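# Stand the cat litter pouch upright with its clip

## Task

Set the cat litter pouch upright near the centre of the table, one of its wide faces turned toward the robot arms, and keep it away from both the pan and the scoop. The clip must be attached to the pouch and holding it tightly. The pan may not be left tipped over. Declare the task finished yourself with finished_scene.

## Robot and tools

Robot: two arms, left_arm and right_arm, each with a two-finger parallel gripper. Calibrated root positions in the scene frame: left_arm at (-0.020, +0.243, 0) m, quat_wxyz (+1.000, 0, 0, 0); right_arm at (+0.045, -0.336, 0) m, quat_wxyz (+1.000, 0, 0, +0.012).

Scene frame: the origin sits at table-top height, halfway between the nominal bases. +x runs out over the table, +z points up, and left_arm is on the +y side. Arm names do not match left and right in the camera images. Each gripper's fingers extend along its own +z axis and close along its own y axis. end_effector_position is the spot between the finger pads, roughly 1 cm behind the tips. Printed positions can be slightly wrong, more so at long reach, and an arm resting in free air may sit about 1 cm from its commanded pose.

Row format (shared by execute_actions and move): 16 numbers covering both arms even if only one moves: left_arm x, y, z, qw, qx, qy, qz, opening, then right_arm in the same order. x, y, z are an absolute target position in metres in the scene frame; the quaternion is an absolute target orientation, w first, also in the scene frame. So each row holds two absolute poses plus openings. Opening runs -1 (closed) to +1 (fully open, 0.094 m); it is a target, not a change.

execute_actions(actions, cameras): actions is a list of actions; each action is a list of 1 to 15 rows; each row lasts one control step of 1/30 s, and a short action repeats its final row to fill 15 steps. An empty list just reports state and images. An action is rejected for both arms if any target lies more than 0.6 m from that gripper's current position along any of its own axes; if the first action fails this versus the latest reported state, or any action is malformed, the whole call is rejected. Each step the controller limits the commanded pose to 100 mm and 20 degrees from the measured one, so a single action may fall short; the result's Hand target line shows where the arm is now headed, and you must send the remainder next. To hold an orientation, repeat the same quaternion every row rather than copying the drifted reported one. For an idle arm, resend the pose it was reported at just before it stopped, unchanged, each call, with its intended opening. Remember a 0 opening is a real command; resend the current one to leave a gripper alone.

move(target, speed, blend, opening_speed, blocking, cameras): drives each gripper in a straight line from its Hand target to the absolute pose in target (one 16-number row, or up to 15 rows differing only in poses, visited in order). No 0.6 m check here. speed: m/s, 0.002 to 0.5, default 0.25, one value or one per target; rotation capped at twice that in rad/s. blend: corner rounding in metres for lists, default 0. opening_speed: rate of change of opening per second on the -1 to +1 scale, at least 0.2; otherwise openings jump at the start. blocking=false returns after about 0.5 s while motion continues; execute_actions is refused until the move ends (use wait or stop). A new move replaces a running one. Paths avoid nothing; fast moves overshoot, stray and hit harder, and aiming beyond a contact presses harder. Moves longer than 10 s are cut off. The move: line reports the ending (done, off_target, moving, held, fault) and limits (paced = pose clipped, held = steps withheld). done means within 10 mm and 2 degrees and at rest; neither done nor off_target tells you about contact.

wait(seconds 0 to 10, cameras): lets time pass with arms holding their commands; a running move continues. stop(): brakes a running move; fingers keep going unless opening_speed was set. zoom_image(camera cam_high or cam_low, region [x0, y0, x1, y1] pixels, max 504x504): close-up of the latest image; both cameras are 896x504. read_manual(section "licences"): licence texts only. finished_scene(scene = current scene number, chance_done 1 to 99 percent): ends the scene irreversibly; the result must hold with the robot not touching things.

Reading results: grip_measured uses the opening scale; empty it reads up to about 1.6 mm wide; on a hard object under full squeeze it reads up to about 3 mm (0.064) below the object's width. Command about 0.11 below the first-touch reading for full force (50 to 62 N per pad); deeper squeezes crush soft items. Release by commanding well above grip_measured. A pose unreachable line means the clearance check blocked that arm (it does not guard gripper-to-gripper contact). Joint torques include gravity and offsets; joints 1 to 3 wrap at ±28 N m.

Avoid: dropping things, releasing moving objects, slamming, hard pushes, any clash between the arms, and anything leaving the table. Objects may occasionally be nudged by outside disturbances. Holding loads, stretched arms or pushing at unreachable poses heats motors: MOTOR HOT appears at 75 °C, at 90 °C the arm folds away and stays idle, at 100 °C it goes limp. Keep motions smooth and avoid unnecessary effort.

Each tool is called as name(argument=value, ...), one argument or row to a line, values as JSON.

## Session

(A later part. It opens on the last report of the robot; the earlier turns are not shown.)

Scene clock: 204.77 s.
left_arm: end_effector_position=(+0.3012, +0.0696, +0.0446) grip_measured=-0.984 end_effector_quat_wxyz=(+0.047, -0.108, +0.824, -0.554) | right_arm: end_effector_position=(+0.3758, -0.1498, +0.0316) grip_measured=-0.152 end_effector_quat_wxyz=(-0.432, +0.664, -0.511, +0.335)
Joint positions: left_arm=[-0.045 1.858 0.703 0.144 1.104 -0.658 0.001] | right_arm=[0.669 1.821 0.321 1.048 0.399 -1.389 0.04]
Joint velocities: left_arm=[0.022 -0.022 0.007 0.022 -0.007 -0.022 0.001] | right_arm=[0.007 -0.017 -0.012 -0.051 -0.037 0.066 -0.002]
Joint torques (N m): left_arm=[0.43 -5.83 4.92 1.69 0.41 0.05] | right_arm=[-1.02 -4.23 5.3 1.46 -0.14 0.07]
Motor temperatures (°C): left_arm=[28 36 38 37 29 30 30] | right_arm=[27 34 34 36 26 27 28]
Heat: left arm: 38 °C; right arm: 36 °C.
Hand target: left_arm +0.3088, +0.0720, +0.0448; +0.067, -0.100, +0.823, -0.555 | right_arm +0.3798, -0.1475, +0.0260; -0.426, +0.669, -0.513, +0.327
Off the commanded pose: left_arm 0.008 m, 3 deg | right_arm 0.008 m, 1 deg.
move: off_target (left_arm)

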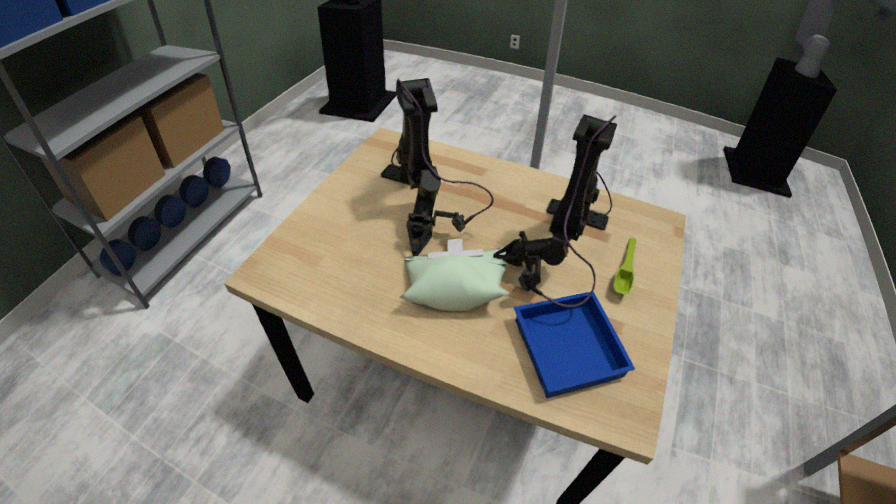

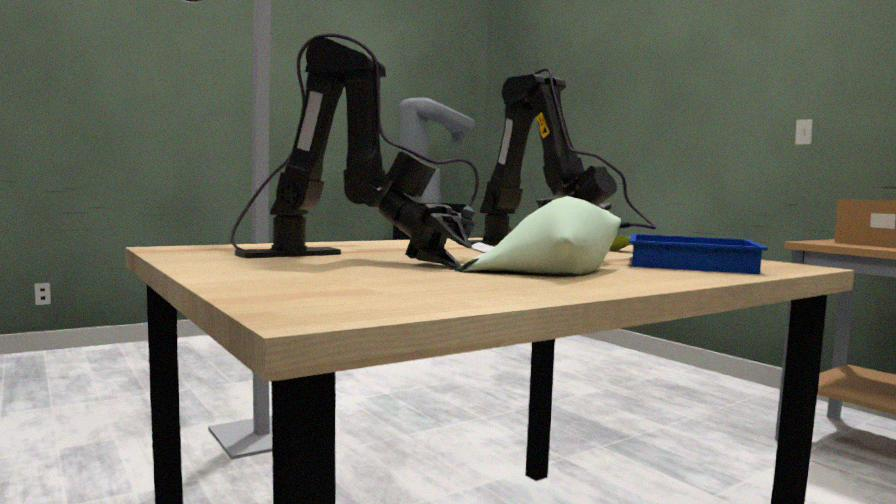

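move(
  target=[
    [0.309, 0.072, 0.045, 0.06815, -0.10104, 0.82286, -0.55502, -1, 0.345, -0.157, 0.031, 0.42627, -0.66911, 0.51342, -0.32709, -0.15],
    [0.309, 0.072, 0.100, 0.06815, -0.10104, 0.82286, -0.55502, -1, 0.340, -0.158, 0.030, 0.42627, -0.66911, 0.51342, -0.32709, -0.15],
  ],
  speed=0.03,
  cameras=["cam_high", "cam_low"],
)

zoom_image(
  camera="cam_high",
  region=[402, 232, 442, 264],
)

zoom_image(
  camera="cam_low",
  region=[430, 235, 490, 280],
)

Scene clock: 209.73 s.
left_arm: end_effector_position=(+0.3005, +0.0729, +0.0731) grip_measured=-0.984 end_effector_quat_wxyz=(+0.041, -0.127, +0.832, -0.538) | right_arm: end_effector_position=(+0.3448, -0.1558, +0.0311) grip_measured=-0.152 end_effector_quat_wxyz=(-0.427, +0.669, -0.510, +0.331)
Joint positions: left_arm=[-0.045 1.735 0.751 -0.058 1.066 -0.665 0.001] | right_arm=[0.739 1.734 0.221 1.032 0.454 -1.353 0.04]
Joint velocities: left_arm=[0.002 -0.027 -0.017 0.007 -0.007 0.007 0] | right_arm=[-0.002 -0.007 -0.027 0.022 -0.007 -0.081 0]
Joint torques (N m): left_arm=[0.5 -9.52 7.99 1.19 0.86 0.09] | right_arm=[0.57 -6.05 2.04 1.58 0.16 0.18]
Motor temperatures (°C): left_arm=[28 36 38 37 29 30 30] | right_arm=[27 34 34 36 26 27 28]
Heat: left arm: 38 °C; right arm: 36 °C.
Hand target: left_arm +0.3090, +0.0717, +0.0991; +0.068, -0.100, +0.823, -0.555 | right_arm +0.3399, -0.1572, +0.0299; -0.426, +0.669, -0.514, +0.327
Off the commanded pose: left_arm 0.028 m, 5 deg | right_arm 0.005 m, 1 deg.
move: off_target (left_arm)

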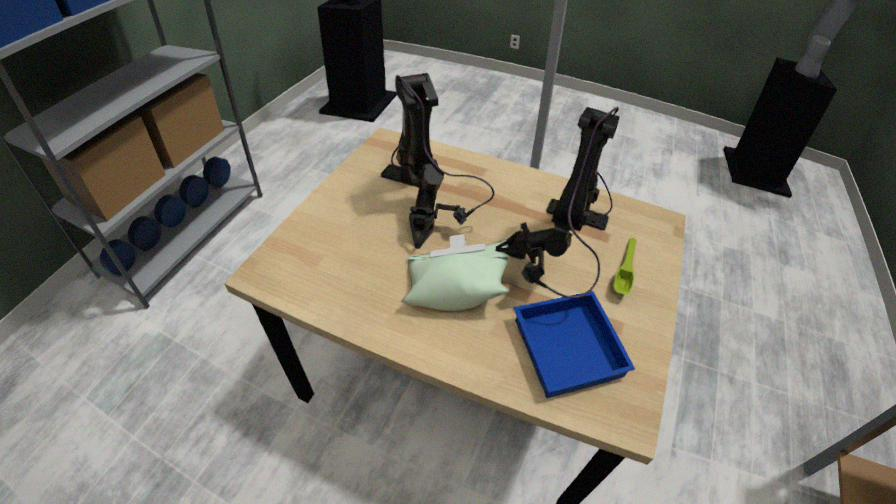

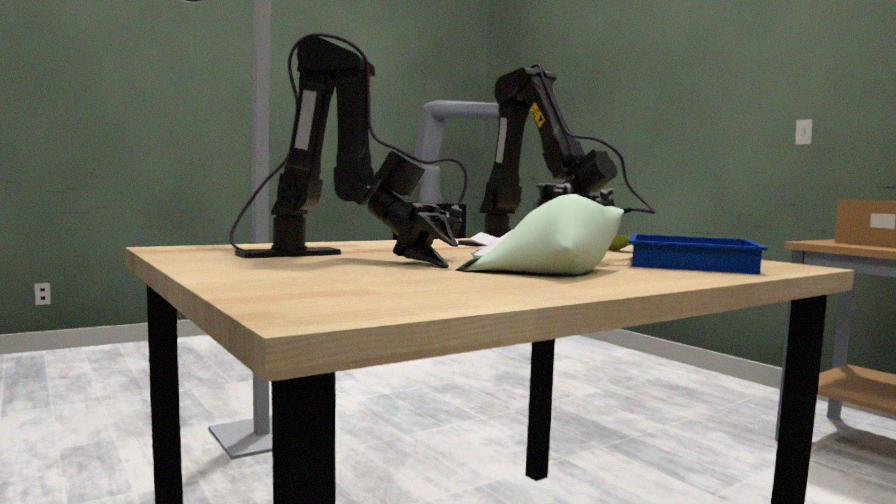

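Scaled by 12.600.

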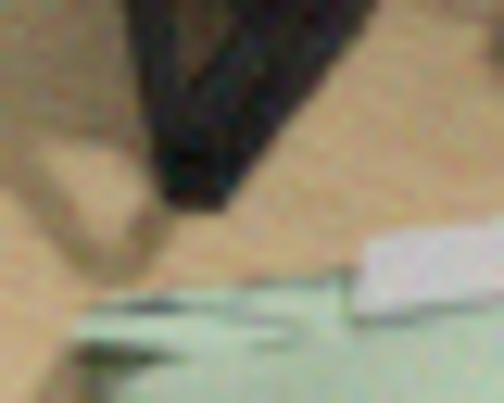

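Scaled by 8.400.

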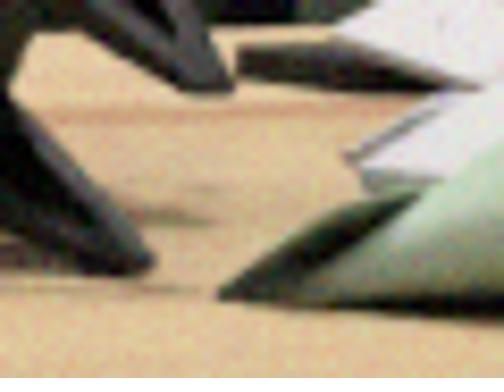

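move(
  target=[0.309, 0.072, 0.100, 0.06815, -0.10104, 0.82286, -0.55502, -1, 0.382, -0.148, 0.027, 0.42627, -0.66911, 0.51342, -0.32709, -0.15],
  speed=0.03,
  cameras=["cam_high", "cam_low"],
)

zoom_image(
  camera="cam_high",
  region=[402, 232, 442, 264],
)

zoom_image(
  camera="cam_low",
  region=[430, 235, 490, 280],
)

Scene clock: 211.73 s.
left_arm: end_effector_position=(+0.3003, +0.0730, +0.0727) grip_measured=-0.984 end_effector_quat_wxyz=(+0.040, -0.128, +0.833, -0.537) | right_arm: end_effector_position=(+0.3795, -0.1502, +0.0319) grip_measured=-0.152 end_effector_quat_wxyz=(-0.430, +0.665, -0.511, +0.334)
Joint positions: left_arm=[-0.045 1.735 0.751 -0.06 1.064 -0.665 0.001] | right_arm=[0.656 1.82 0.333 1.034 0.385 -1.395 0.04]
Joint velocities: left_arm=[-0.007 -0.027 -0.007 -0.051 0.007 0.051 0] | right_arm=[0.002 -0.007 -0.002 0.007 -0.037 -0.022 0]
Joint torques (N m): left_arm=[0.49 -9.94 7.95 1.17 0.85 0.1] | right_arm=[-0.95 -4.66 4.88 1.53 -0.11 0.08]
Motor temperatures (°C): left_arm=[28 37 38 37 29 30 30] | right_arm=[27 34 34 37 26 27 28]
Heat: left arm: 38 °C; right arm: 37 °C.
Hand target: left_arm +0.3086, +0.0719, +0.0991; +0.068, -0.100, +0.823, -0.555 | right_arm +0.3823, -0.1490, +0.0272; -0.426, +0.669, -0.513, +0.328
Off the commanded pose: left_arm 0.029 m, 5 deg | right_arm 0.006 m, 1 deg.
move: off_target (left_arm)

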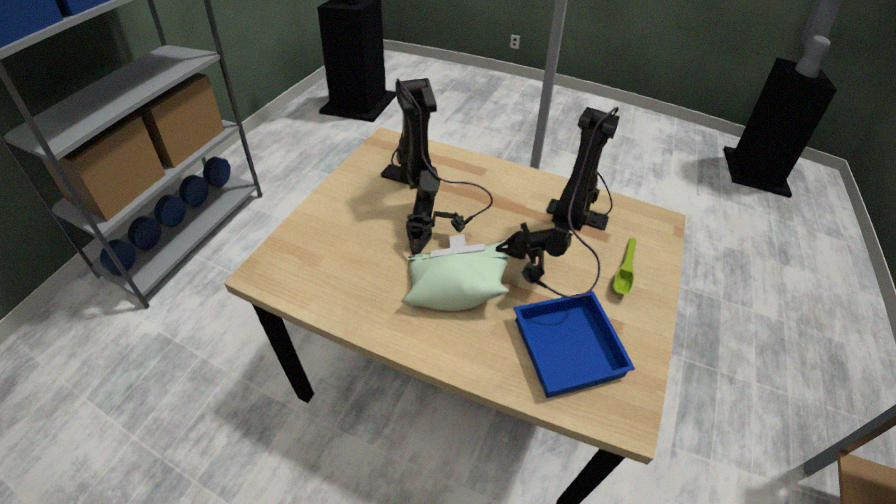

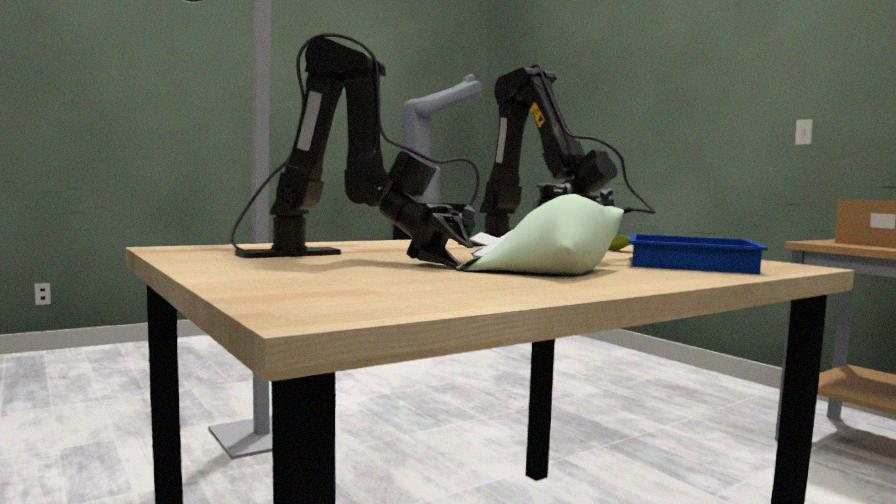

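Scaled by 12.600.

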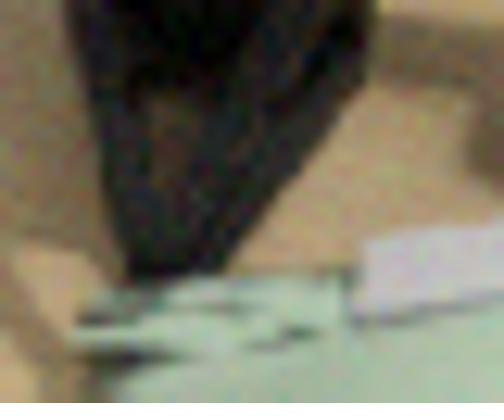

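Scaled by 8.400.

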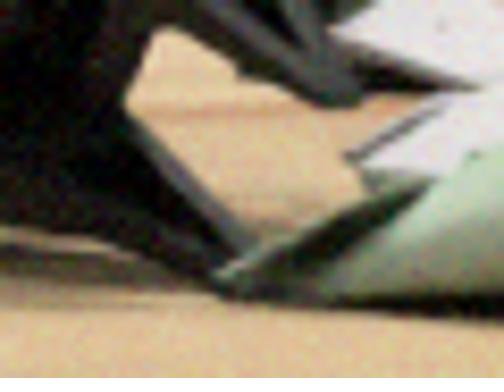

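move(
  target=[0.309, 0.072, 0.100, 0.06815, -0.10104, 0.82286, -0.55502, -1, 0.398, -0.144, 0.027, 0.42627, -0.66911, 0.51342, -0.32709, -0.15],
  speed=0.03,
  cameras=["cam_high", "cam_low"],
)

zoom_image(
  camera="cam_high",
  region=[402, 232, 442, 264],
)

zoom_image(
  camera="cam_low",
  region=[430, 235, 490, 280],
)

Scene clock: 212.83 s.
left_arm: end_effector_position=(+0.3006, +0.0733, +0.0722) grip_measured=-0.984 end_effector_quat_wxyz=(+0.041, -0.129, +0.833, -0.536) | right_arm: end_effector_position=(+0.3924, -0.1449, +0.0324) grip_measured=-0.152 end_effector_quat_wxyz=(-0.433, +0.668, -0.507, +0.332)
Joint positions: left_arm=[-0.045 1.735 0.751 -0.061 1.061 -0.665 0.001] | right_arm=[0.632 1.85 0.382 1.022 0.353 -1.412 0.04]
Joint velocities: left_arm=[-0.012 0.007 -0.012 -0.037 0.037 -0.022 0] | right_arm=[0.002 -0.007 -0.007 -0.095 0.007 -0.051 0.001]
Joint torques (N m): left_arm=[0.51 -9.83 7.97 1.21 0.9 0.1] | right_arm=[-1.2 -4.45 5.89 1.44 -0.04 0.07]
Motor temperatures (°C): left_arm=[28 37 38 37 29 30 30] | right_arm=[27 34 34 37 26 27 28]
Heat: left arm: 38 °C; right arm: 37 °C.
Hand target: left_arm +0.3086, +0.0719, +0.0991; +0.068, -0.100, +0.823, -0.555 | right_arm +0.3978, -0.1445, +0.0272; -0.427, +0.669, -0.513, +0.327
Off the commanded pose: left_arm 0.029 m, 5 deg | right_arm 0.008 m, 1 deg.
move: off_target (left_arm)

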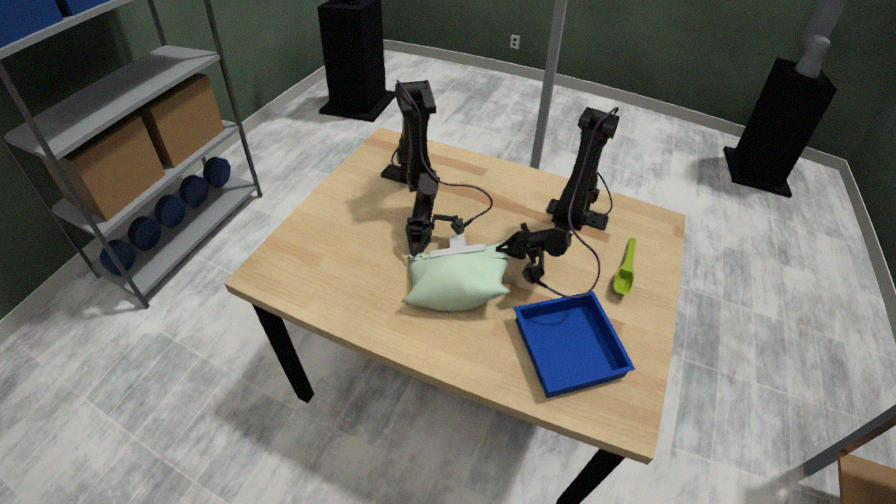

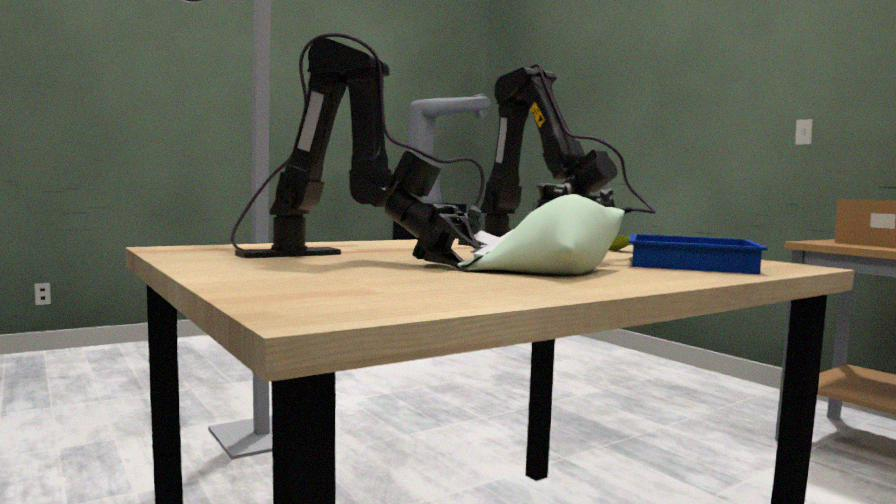

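Scaled by 12.600.

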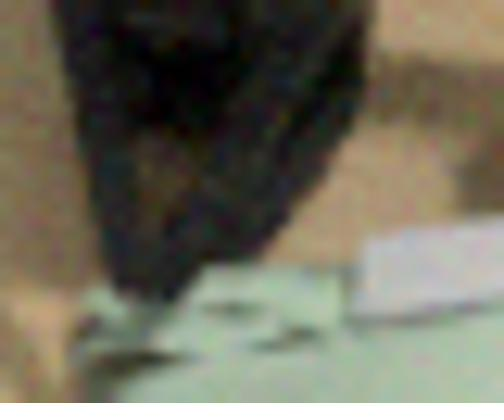

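Scaled by 8.400.

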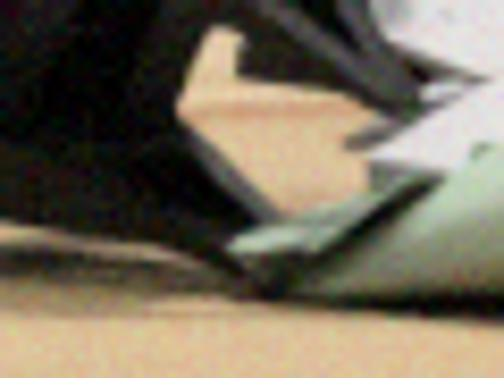

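move(
  target=[0.309, 0.072, 0.100, 0.06815, -0.10104, 0.82286, -0.55502, -1, 0.403, -0.143, 0.028, 0.42627, -0.66911, 0.51342, -0.32709, -0.15],
  speed=0.03,
  cameras=["cam_high", "cam_low"],
)

zoom_image(
  camera="cam_high",
  region=[402, 232, 442, 264],
)

zoom_image(
  camera="cam_low",
  region=[430, 235, 490, 280],
)

Scene clock: 214.00 s.
left_arm: end_effector_position=(+0.3019, +0.0739, +0.0720) grip_measured=-0.984 end_effector_quat_wxyz=(+0.043, -0.129, +0.835, -0.534) | right_arm: end_effector_position=(+0.3962, -0.1427, +0.0324) grip_measured=-0.152 end_effector_quat_wxyz=(-0.433, +0.671, -0.504, +0.329)
Joint positions: left_arm=[-0.045 1.735 0.754 -0.061 1.054 -0.665 0.001] | right_arm=[0.624 1.855 0.399 1.008 0.339 -1.418 0.04]
Joint velocities: left_arm=[-0.002 0.007 -0.022 0.037 0.007 -0.022 0] | right_arm=[0.012 -0.032 -0.017 0.022 -0.037 0.037 -0.001]
Joint torques (N m): left_arm=[0.43 -9.87 8.09 1.2 0.98 0.11] | right_arm=[-1.35 -4.82 5.89 1.43 0.04 0.09]
Motor temperatures (°C): left_arm=[28 37 38 37 29 30 30] | right_arm=[27 34 34 37 26 27 28]
Heat: left arm: 38 °C; right arm: 37 °C.
Hand target: left_arm +0.3087, +0.0719, +0.0989; +0.068, -0.100, +0.823, -0.554 | right_arm +0.4028, -0.1435, +0.0280; -0.426, +0.669, -0.513, +0.327
Off the commanded pose: left_arm 0.029 m, 5 deg | right_arm 0.008 m, 1 deg.
move: off_target (left_arm)

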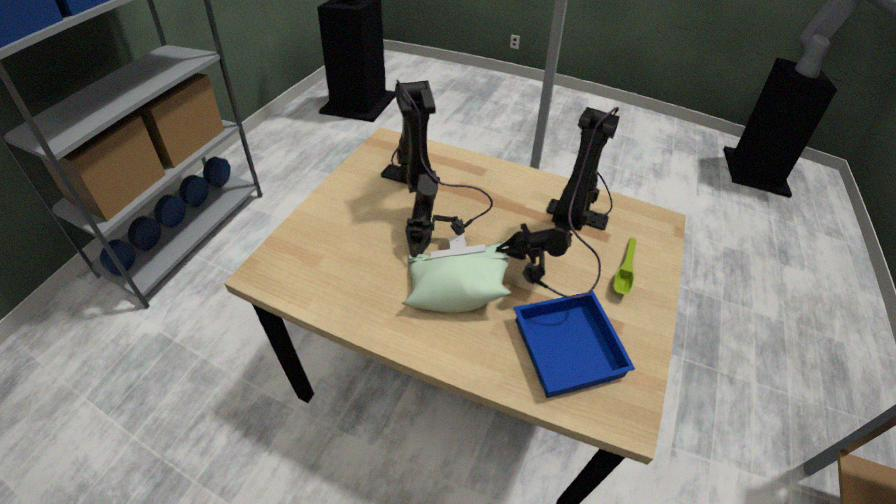

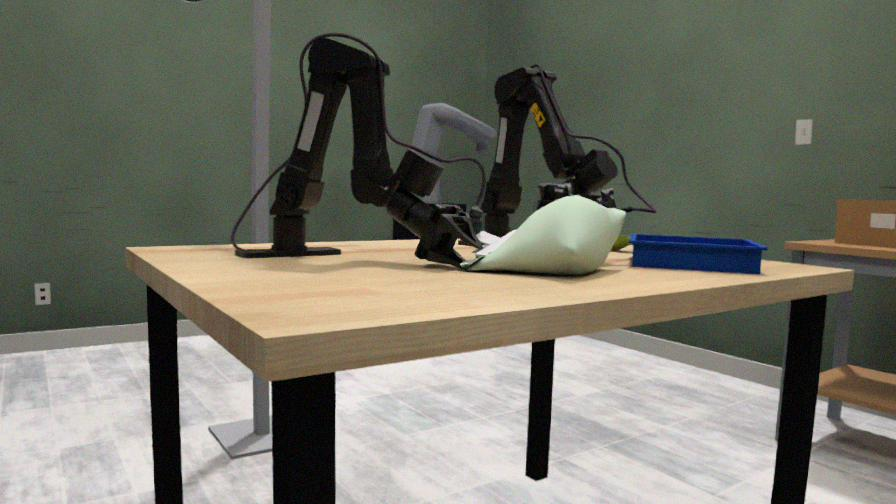

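Scaled by 12.600.

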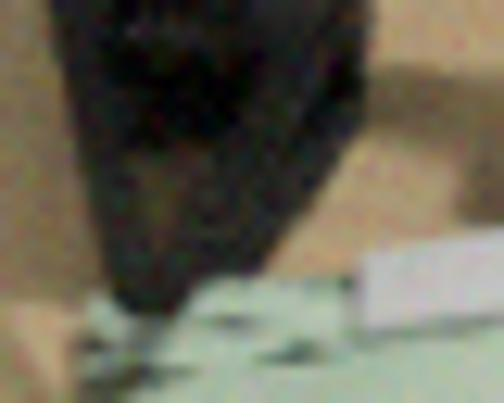

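Scaled by 8.400.

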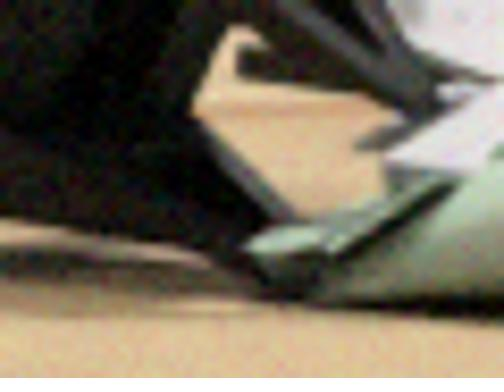

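move(
  target=[0.309, 0.072, 0.100, 0.06815, -0.10104, 0.82286, -0.55502, -1, 0.400, -0.143, 0.030, 0.42627, -0.66911, 0.51342, -0.32709, -1],
  speed=0.03,
  opening_speed=0.4,
  cameras=["cam_high", "cam_low"],
)

zoom_image(
  camera="cam_high",
  region=[402, 232, 442, 264],
)

zoom_image(
  camera="cam_low",
  region=[430, 235, 490, 280],
)

Scene clock: 216.53 s.
left_arm: end_effector_position=(+0.3017, +0.0739, +0.0719) grip_measured=-0.984 end_effector_quat_wxyz=(+0.042, -0.130, +0.835, -0.533) | right_arm: end_effector_position=(+0.3922, -0.1450, +0.0229) grip_measured=-0.984 end_effector_quat_wxyz=(-0.417, +0.681, -0.508, +0.322)
Joint positions: left_arm=[-0.045 1.735 0.754 -0.062 1.054 -0.665 0.001] | right_arm=[0.624 1.855 0.399 0.964 0.335 -1.413 0.001]
Joint velocities: left_arm=[-0.002 -0.012 0.002 0.007 -0.037 -0.037 -0.001] | right_arm=[-0.007 -0.002 -0.002 0.007 -0.007 0.037 -0.001]
Joint torques (N m): left_arm=[0.46 -9.69 7.91 1.21 1.02 0.11] | right_arm=[-0.5 -6.01 5.16 1.73 0.11 0.09]
Motor temperatures (°C): left_arm=[28 37 39 36 29 30 30] | right_arm=[27 34 34 37 26 27 28]
Heat: left arm: 39 °C; right arm: 37 °C.
Hand target: left_arm +0.3087, +0.0719, +0.0990; +0.068, -0.100, +0.823, -0.555 | right_arm +0.3998, -0.1432, +0.0300; -0.426, +0.669, -0.514, +0.327
Off the commanded pose: left_arm 0.029 m, 5 deg | right_arm 0.011 m, 2 deg.
move: off_target (left_arm, right_arm)

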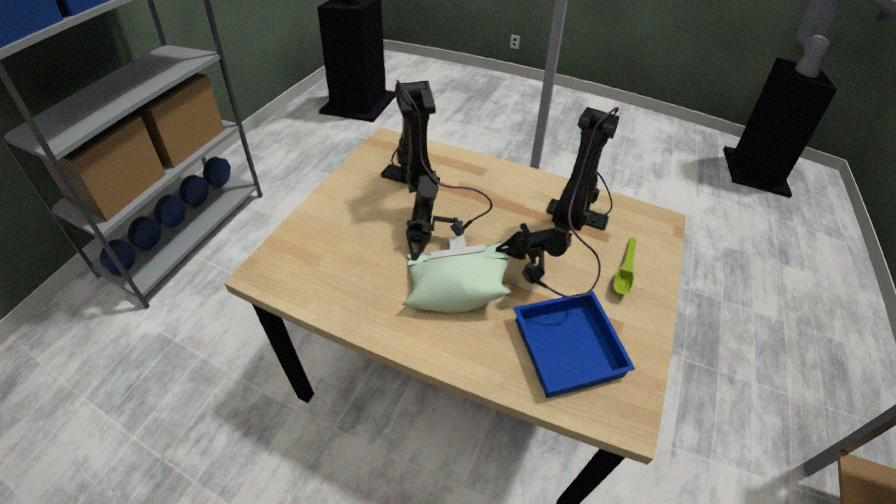

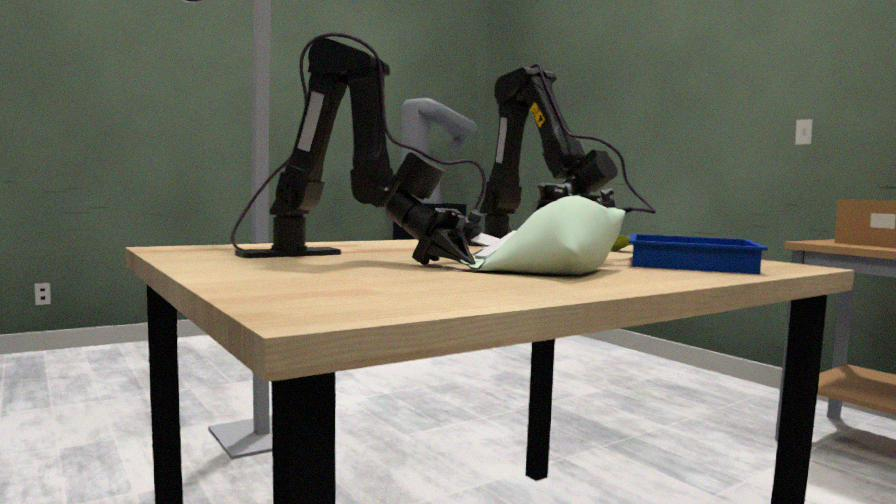

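Scaled by 12.600.

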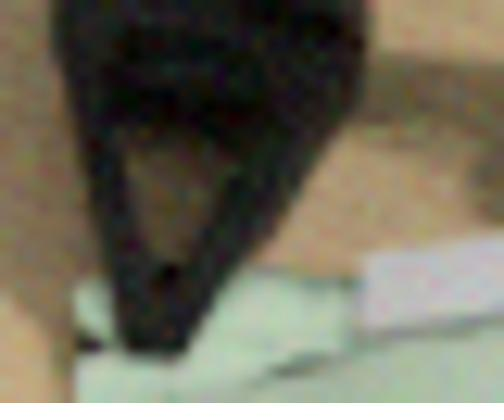

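Scaled by 8.400.

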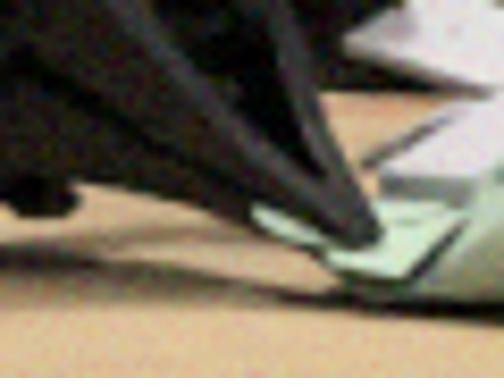

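move(
  target=[
    [0.309, 0.072, 0.085, 0.03414, -0.05061, 0.82749, -0.55815, -1, 0.363, -0.149, 0.038, 0.40396, -0.63410, 0.55609, -0.35427, -1],
    [0.309, 0.072, 0.085, 0, 0, 0.82904, -0.55919, -1, 0.326, -0.153, 0.038, 0.37993, -0.59638, 0.59638, -0.37993, -1],
  ],
  speed=0.03,
  cameras=["cam_high", "cam_low"],
)

zoom_image(
  camera="cam_high",
  region=[390, 210, 540, 320],
)

zoom_image(
  camera="cam_low",
  region=[400, 180, 660, 285],
)

Scene clock: 222.20 s.
left_arm: end_effector_position=(+0.2980, +0.0758, +0.0737) grip_measured=-0.984 end_effector_quat_wxyz=(-0.019, -0.021, +0.844, -0.536) | right_arm: end_effector_position=(+0.3275, -0.1501, +0.0294) grip_measured=-0.984 end_effector_quat_wxyz=(-0.372, +0.607, -0.596, +0.372)
Joint positions: left_arm=[-0.02 1.93 1.072 -0.693 1.132 -0.082 0.001] | right_arm=[0.954 1.703 0.361 0.621 0.83 -1.005 0.001]
Joint velocities: left_arm=[-0.017 -0.002 -0.012 -0.037 0.022 0.022 -0.001] | right_arm=[0.002 -0.017 -0.007 0.022 -0.007 -0.022 0]
Joint torques (N m): left_arm=[0.18 -7.09 8.06 0.62 1.18 0.13] | right_arm=[1.28 -7.27 3.45 1.16 0.58 0.13]
Motor temperatures (°C): left_arm=[28 36 39 36 29 30 30] | right_arm=[27 35 34 37 26 27 28]
Heat: left arm: 39 °C; right arm: 37 °C.
Hand target: left_arm +0.3095, +0.0726, +0.0868; +0.002, -0.003, +0.830, -0.558 | right_arm +0.3254, -0.1511, +0.0362; -0.379, +0.597, -0.599, +0.377
Off the commanded pose: left_arm 0.016 m, 5 deg | right_arm 0.009 m, 2 deg.
move: off_target (left_arm)

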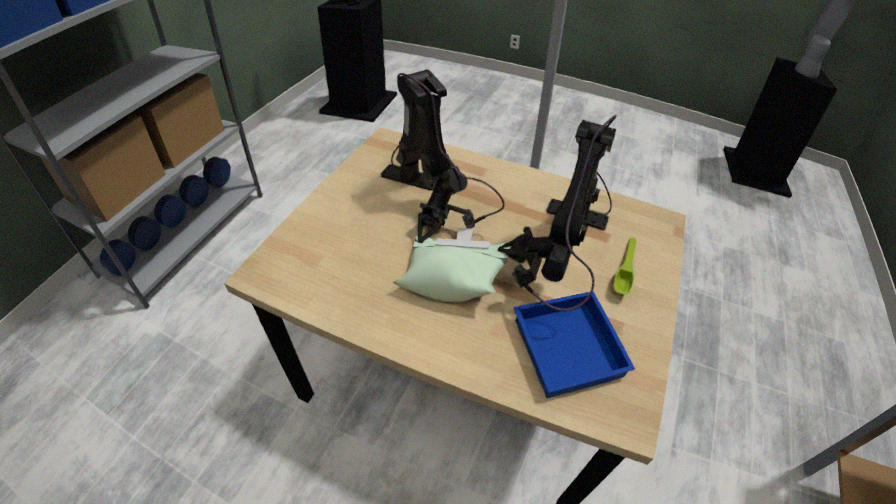

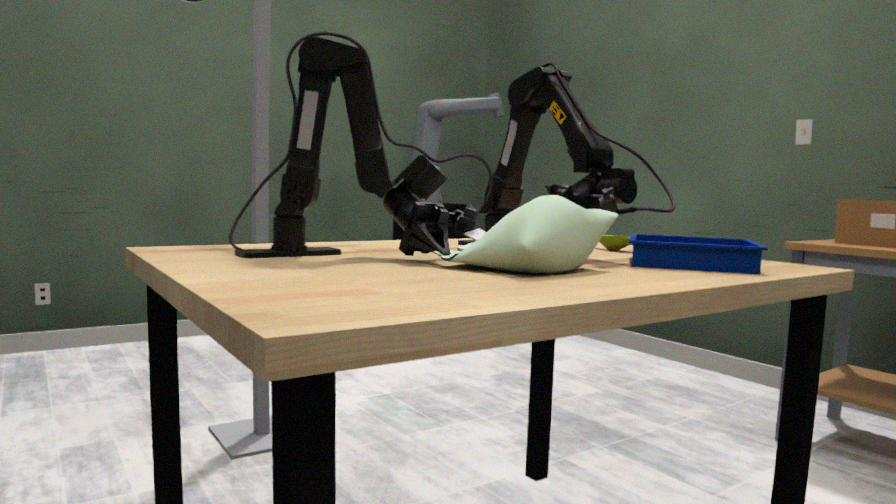

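Scaled by 3.360.

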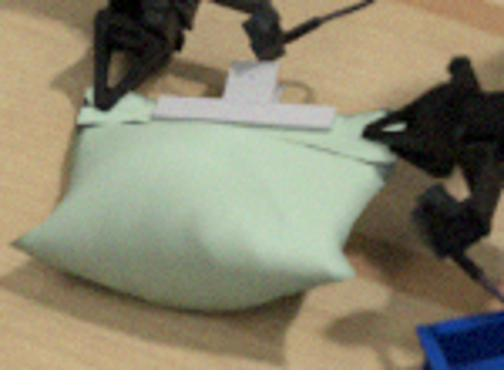

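Scaled by 1.938.

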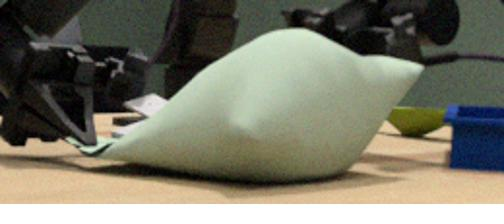

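move(
  target=[0.309, 0.072, 0.085, 0, 0, 0.82904, -0.55919, -1, 0.296, -0.155, 0.038, 0.37993, -0.59638, 0.59638, -0.37993, -1],
  speed=0.03,
  cameras=["cam_high", "cam_low"],
)

zoom_image(
  camera="cam_high",
  region=[390, 210, 540, 320],
)

Scene clock: 224.63 s.
left_arm: end_effector_position=(+0.2917, +0.0755, +0.0724) grip_measured=-0.984 end_effector_quat_wxyz=(-0.033, -0.023, +0.842, -0.538) | right_arm: end_effector_position=(+0.2995, -0.1545, +0.0321) grip_measured=-0.984 end_effector_quat_wxyz=(-0.370, +0.603, -0.597, +0.379)
Joint positions: left_arm=[-0.02 1.937 1.072 -0.735 1.137 -0.055 0.001] | right_arm=[1.064 1.627 0.325 0.483 0.925 -0.881 0.001]
Joint velocities: left_arm=[0.017 -0.007 -0.007 -0.022 0.007 0.007 -0.002] | right_arm=[-0.002 -0.012 0.017 -0.037 -0.037 -0.037 0]
Joint torques (N m): left_arm=[0.27 -7.12 8.66 0.75 1.14 0.18] | right_arm=[1.99 -6.72 3.02 1.13 0.56 0.14]
Motor temperatures (°C): left_arm=[28 36 40 36 30 30 30] | right_arm=[27 35 34 37 26 27 28]
Heat: left arm: 40 °C; right arm: 37 °C.
Hand target: left_arm +0.3079, +0.0728, +0.0854; -0.001, +0.001, +0.829, -0.559 | right_arm +0.2956, -0.1545, +0.0372; -0.379, +0.597, -0.597, +0.379
Off the commanded pose: left_arm 0.022 m, 5 deg | right_arm 0.007 m, 1 deg.
move: off_target (left_arm)

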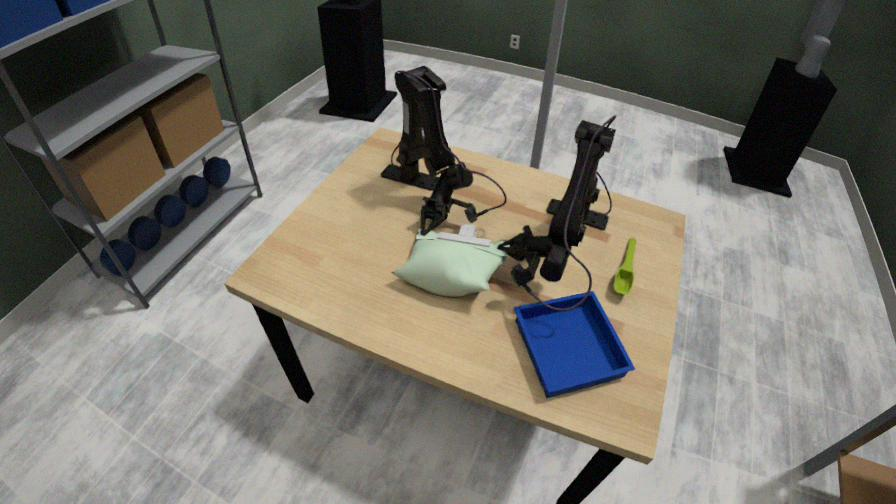

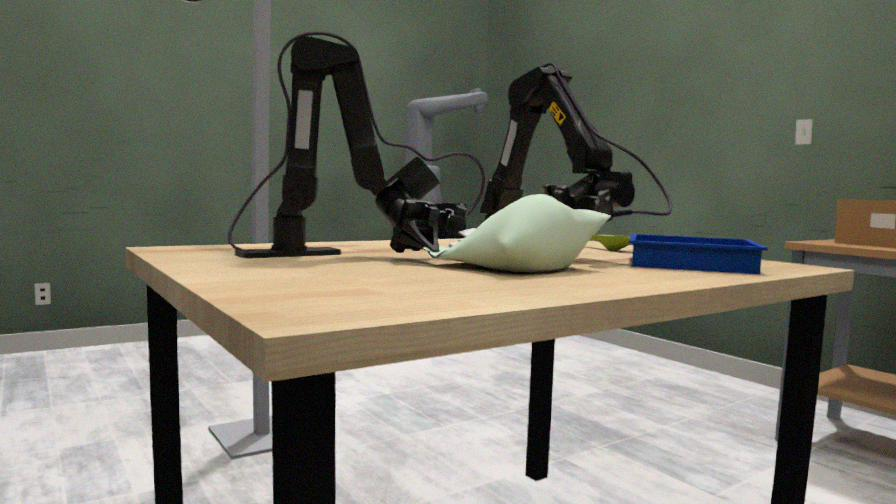

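Scaled by 3.360.

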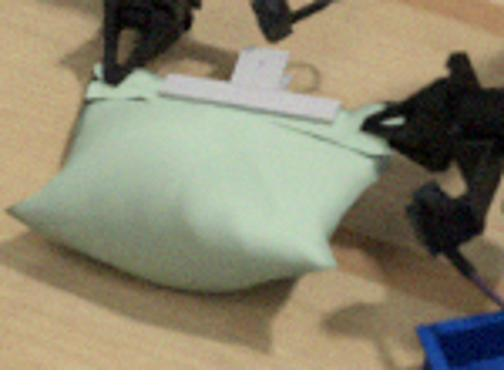

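move(
  target=[0.295, 0.0745, 0.036, 0, 0, 0.82904, -0.55919, -1, 0.296, -0.155, 0.038, 0.37993, -0.59638, 0.59638, -0.37993, -1],
  speed=0.03,
  cameras=["cam_high", "cam_low"],
)

zoom_image(
  camera="cam_high",
  region=[390, 210, 540, 320],
)

Scene clock: 228.63 s.
left_arm: end_effector_position=(+0.2824, +0.0766, +0.0354) grip_measured=-0.984 end_effector_quat_wxyz=(-0.034, -0.019, +0.838, -0.545) | right_arm: end_effector_position=(+0.2995, -0.1546, +0.0321) grip_measured=-0.984 end_effector_quat_wxyz=(-0.370, +0.603, -0.597, +0.379)
Joint positions: left_arm=[-0.013 2.022 0.995 -0.604 1.154 -0.018 0.001] | right_arm=[1.064 1.627 0.325 0.483 0.925 -0.88 0.001]
Joint velocities: left_arm=[-0.007 0.017 0.017 -0.007 0.022 -0.051 0] | right_arm=[0.007 -0.012 0.002 -0.051 0.007 -0.022 -0.001]
Joint torques (N m): left_arm=[0.09 -6.82 4.89 1.2 0.9 0.08] | right_arm=[1.48 -6.72 2.81 1.22 0.59 0.04]
Motor temperatures (°C): left_arm=[28 37 40 36 30 30 30] | right_arm=[27 35 34 36 26 27 28]
Heat: left arm: 40 °C; right arm: 36 °C.
Hand target: left_arm +0.2939, +0.0751, +0.0367; -0.003, +0.002, +0.829, -0.559 | right_arm +0.2962, -0.1550, +0.0377; -0.380, +0.597, -0.596, +0.380
Off the commanded pose: left_arm 0.013 m, 5 deg | right_arm 0.007 m, 1 deg.
move: off_target (left_arm)

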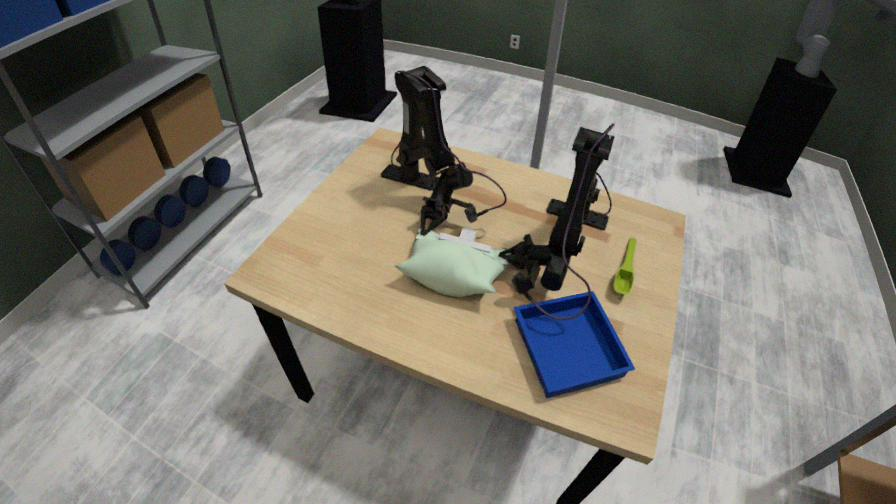

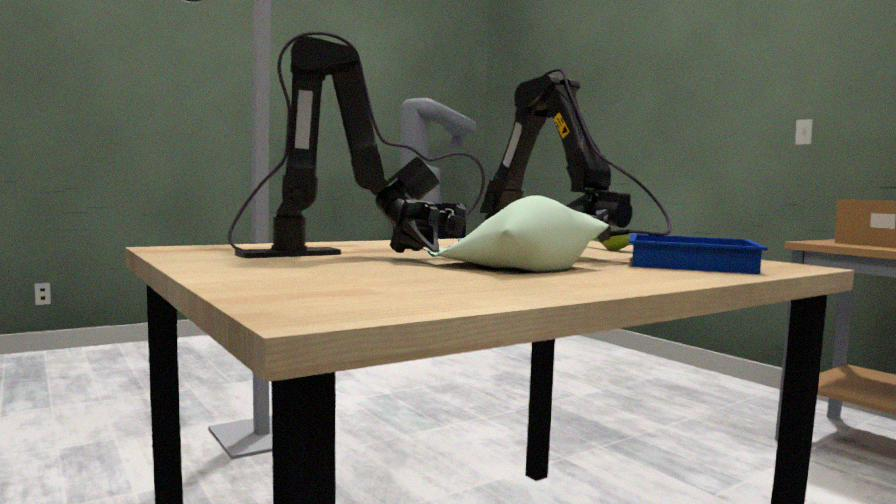

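Scaled by 3.360.

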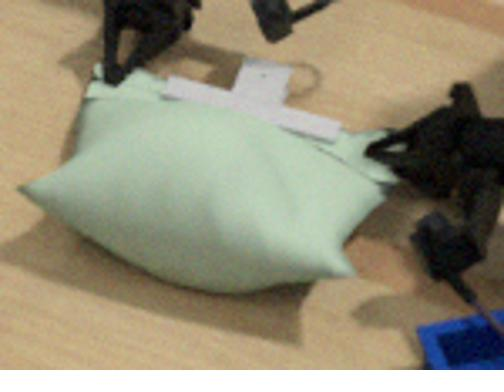

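move(
  target=[0.286, 0.0755, 0.026, 0, 0, 0.82904, -0.55919, -1, 0.296, -0.155, 0.038, 0.37993, -0.59638, 0.59638, -0.37993, -1],
  speed=0.03,
  cameras=[],
)

move(
  target=[0.286, 0.0755, 0.026, 0, 0, 0.82904, -0.55919, -0.3, 0.296, -0.155, 0.038, 0.37993, -0.59638, 0.59638, -0.37993, -1],
  speed=0.03,
  opening_speed=0.5,
)

zoom_image(
  camera="cam_high",
  region=[390, 210, 540, 320],
)

Scene clock: 229.90 s.
left_arm: end_effector_position=(+0.2787, +0.0768, +0.0258) grip_measured=-0.984 end_effector_quat_wxyz=(-0.020, -0.009, +0.837, -0.547) | right_arm: end_effector_position=(+0.2992, -0.1545, +0.0321) grip_measured=-0.984 end_effector_quat_wxyz=(-0.369, +0.603, -0.597, +0.379)
Joint positions: left_arm=[-0.011 2.031 0.949 -0.523 1.159 -0.011 0.001] | right_arm=[1.065 1.627 0.325 0.482 0.926 -0.88 0.001]
Joint velocities: left_arm=[0.002 0.012 0.002 -0.037 -0.037 0.081 0] | right_arm=[0.002 -0.002 -0.012 -0.066 -0.007 0.022 0.001]
Joint torques (N m): left_arm=[0.16 -6.68 4.31 0.93 0.86 0.03] | right_arm=[1.48 -6.72 2.93 1.22 0.56 0.05]
Motor temperatures (°C): left_arm=[28 37 40 36 30 30 30] | right_arm=[27 35 34 36 26 27 28]
Heat: left arm: 40 °C; right arm: 36 °C.
Hand target: left_arm +0.2854, +0.0757, +0.0261; -0.002, +0.002, +0.829, -0.559 | right_arm +0.2962, -0.1550, +0.0377; -0.380, +0.597, -0.596, +0.380
Off the commanded pose: left_arm 0.007 m, 3 deg | right_arm 0.007 m, 1 deg.
move: off_target (left_arm)
No camera images: "cameras" was empty.

Scene clock: 231.50 s.
left_arm: end_effector_position=(+0.2862, +0.0764, +0.0267) grip_measured=-0.301 end_effector_quat_wxyz=(-0.001, +0.001, +0.835, -0.550) | right_arm: end_effector_position=(+0.2991, -0.1544, +0.0321) grip_measured=-0.984 end_effector_quat_wxyz=(-0.370, +0.603, -0.597, +0.379)
Joint positions: left_arm=[-0.011 2.031 0.949 -0.471 1.165 -0.022 0.033] | right_arm=[1.066 1.627 0.325 0.482 0.927 -0.88 0.001]
Joint velocities: left_arm=[0.012 -0.007 -0.002 -0.022 -0.022 0.022 0] | right_arm=[-0.012 0.007 0.002 -0.051 -0.007 -0.022 0.002]
Joint torques (N m): left_arm=[0.38 -7.01 4.22 0.58 0.81 0.04] | right_arm=[1.11 -6.83 2.74 1.17 0.52 0.11]
Motor temperatures (°C): left_arm=[28 37 39 35 30 30 30] | right_arm=[27 35 34 36 26 27 28]
Heat: left arm: 39 °C; right arm: 36 °C.
Hand target: left_arm +0.2860, +0.0756, +0.0259; +0.000, +0.001, +0.829, -0.559 | right_arm +0.2962, -0.1550, +0.0378; -0.380, +0.596, -0.596, +0.380
Off the commanded pose: left_arm 0.001 m, 1 deg | right_arm 0.007 m, 1 deg.
move: done

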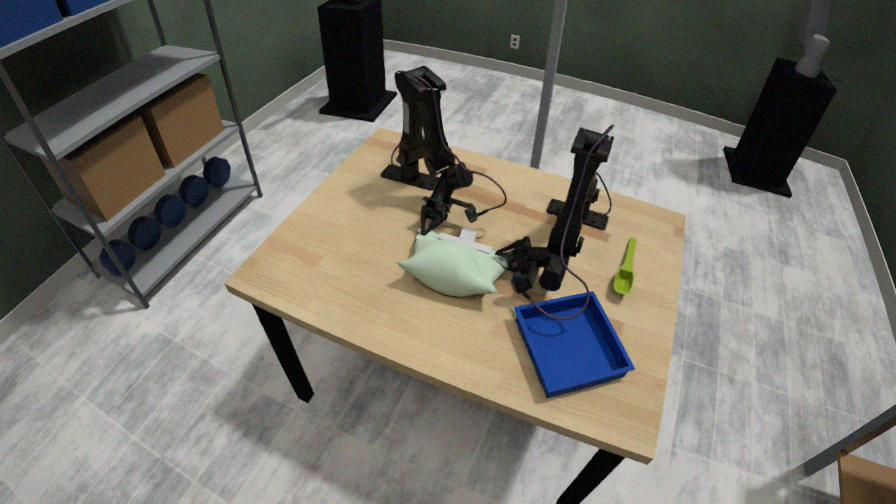

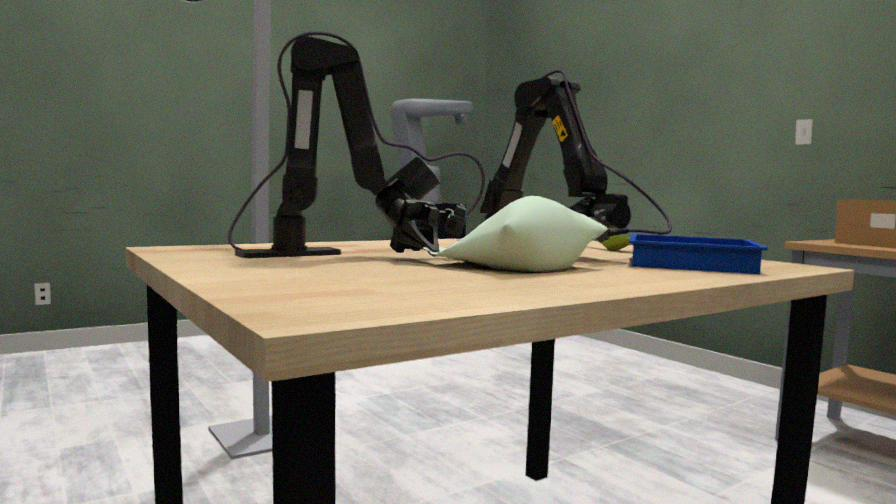

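Scaled by 3.360.

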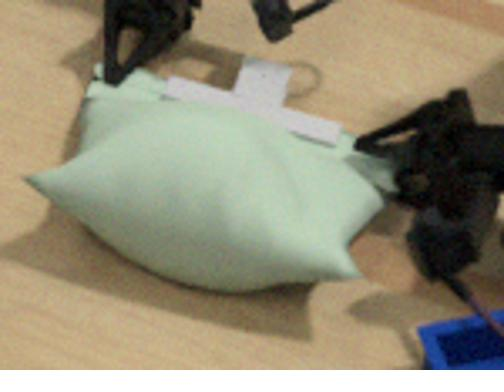

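zoom_image(
  camera="cam_high",
  region=[490, 220, 610, 330],
)

zoom_image(
  camera="cam_low",
  region=[560, 160, 720, 280],
)

Scaled by 4.200.

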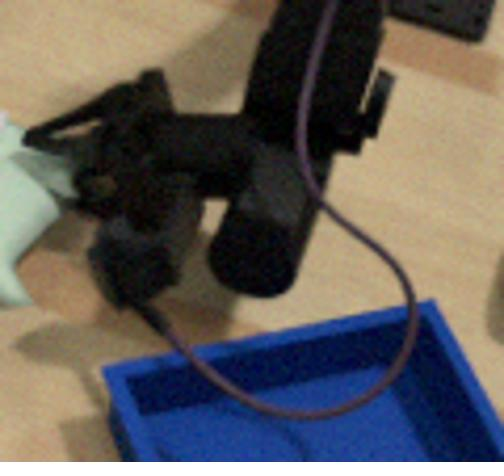

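Scaled by 3.150.

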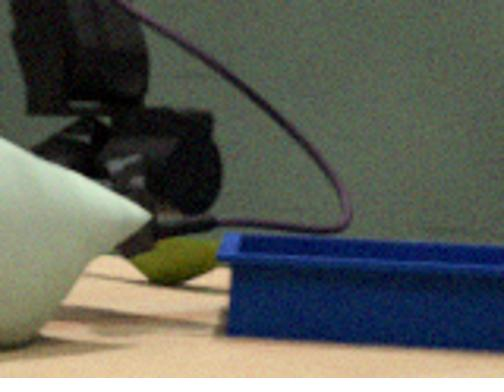

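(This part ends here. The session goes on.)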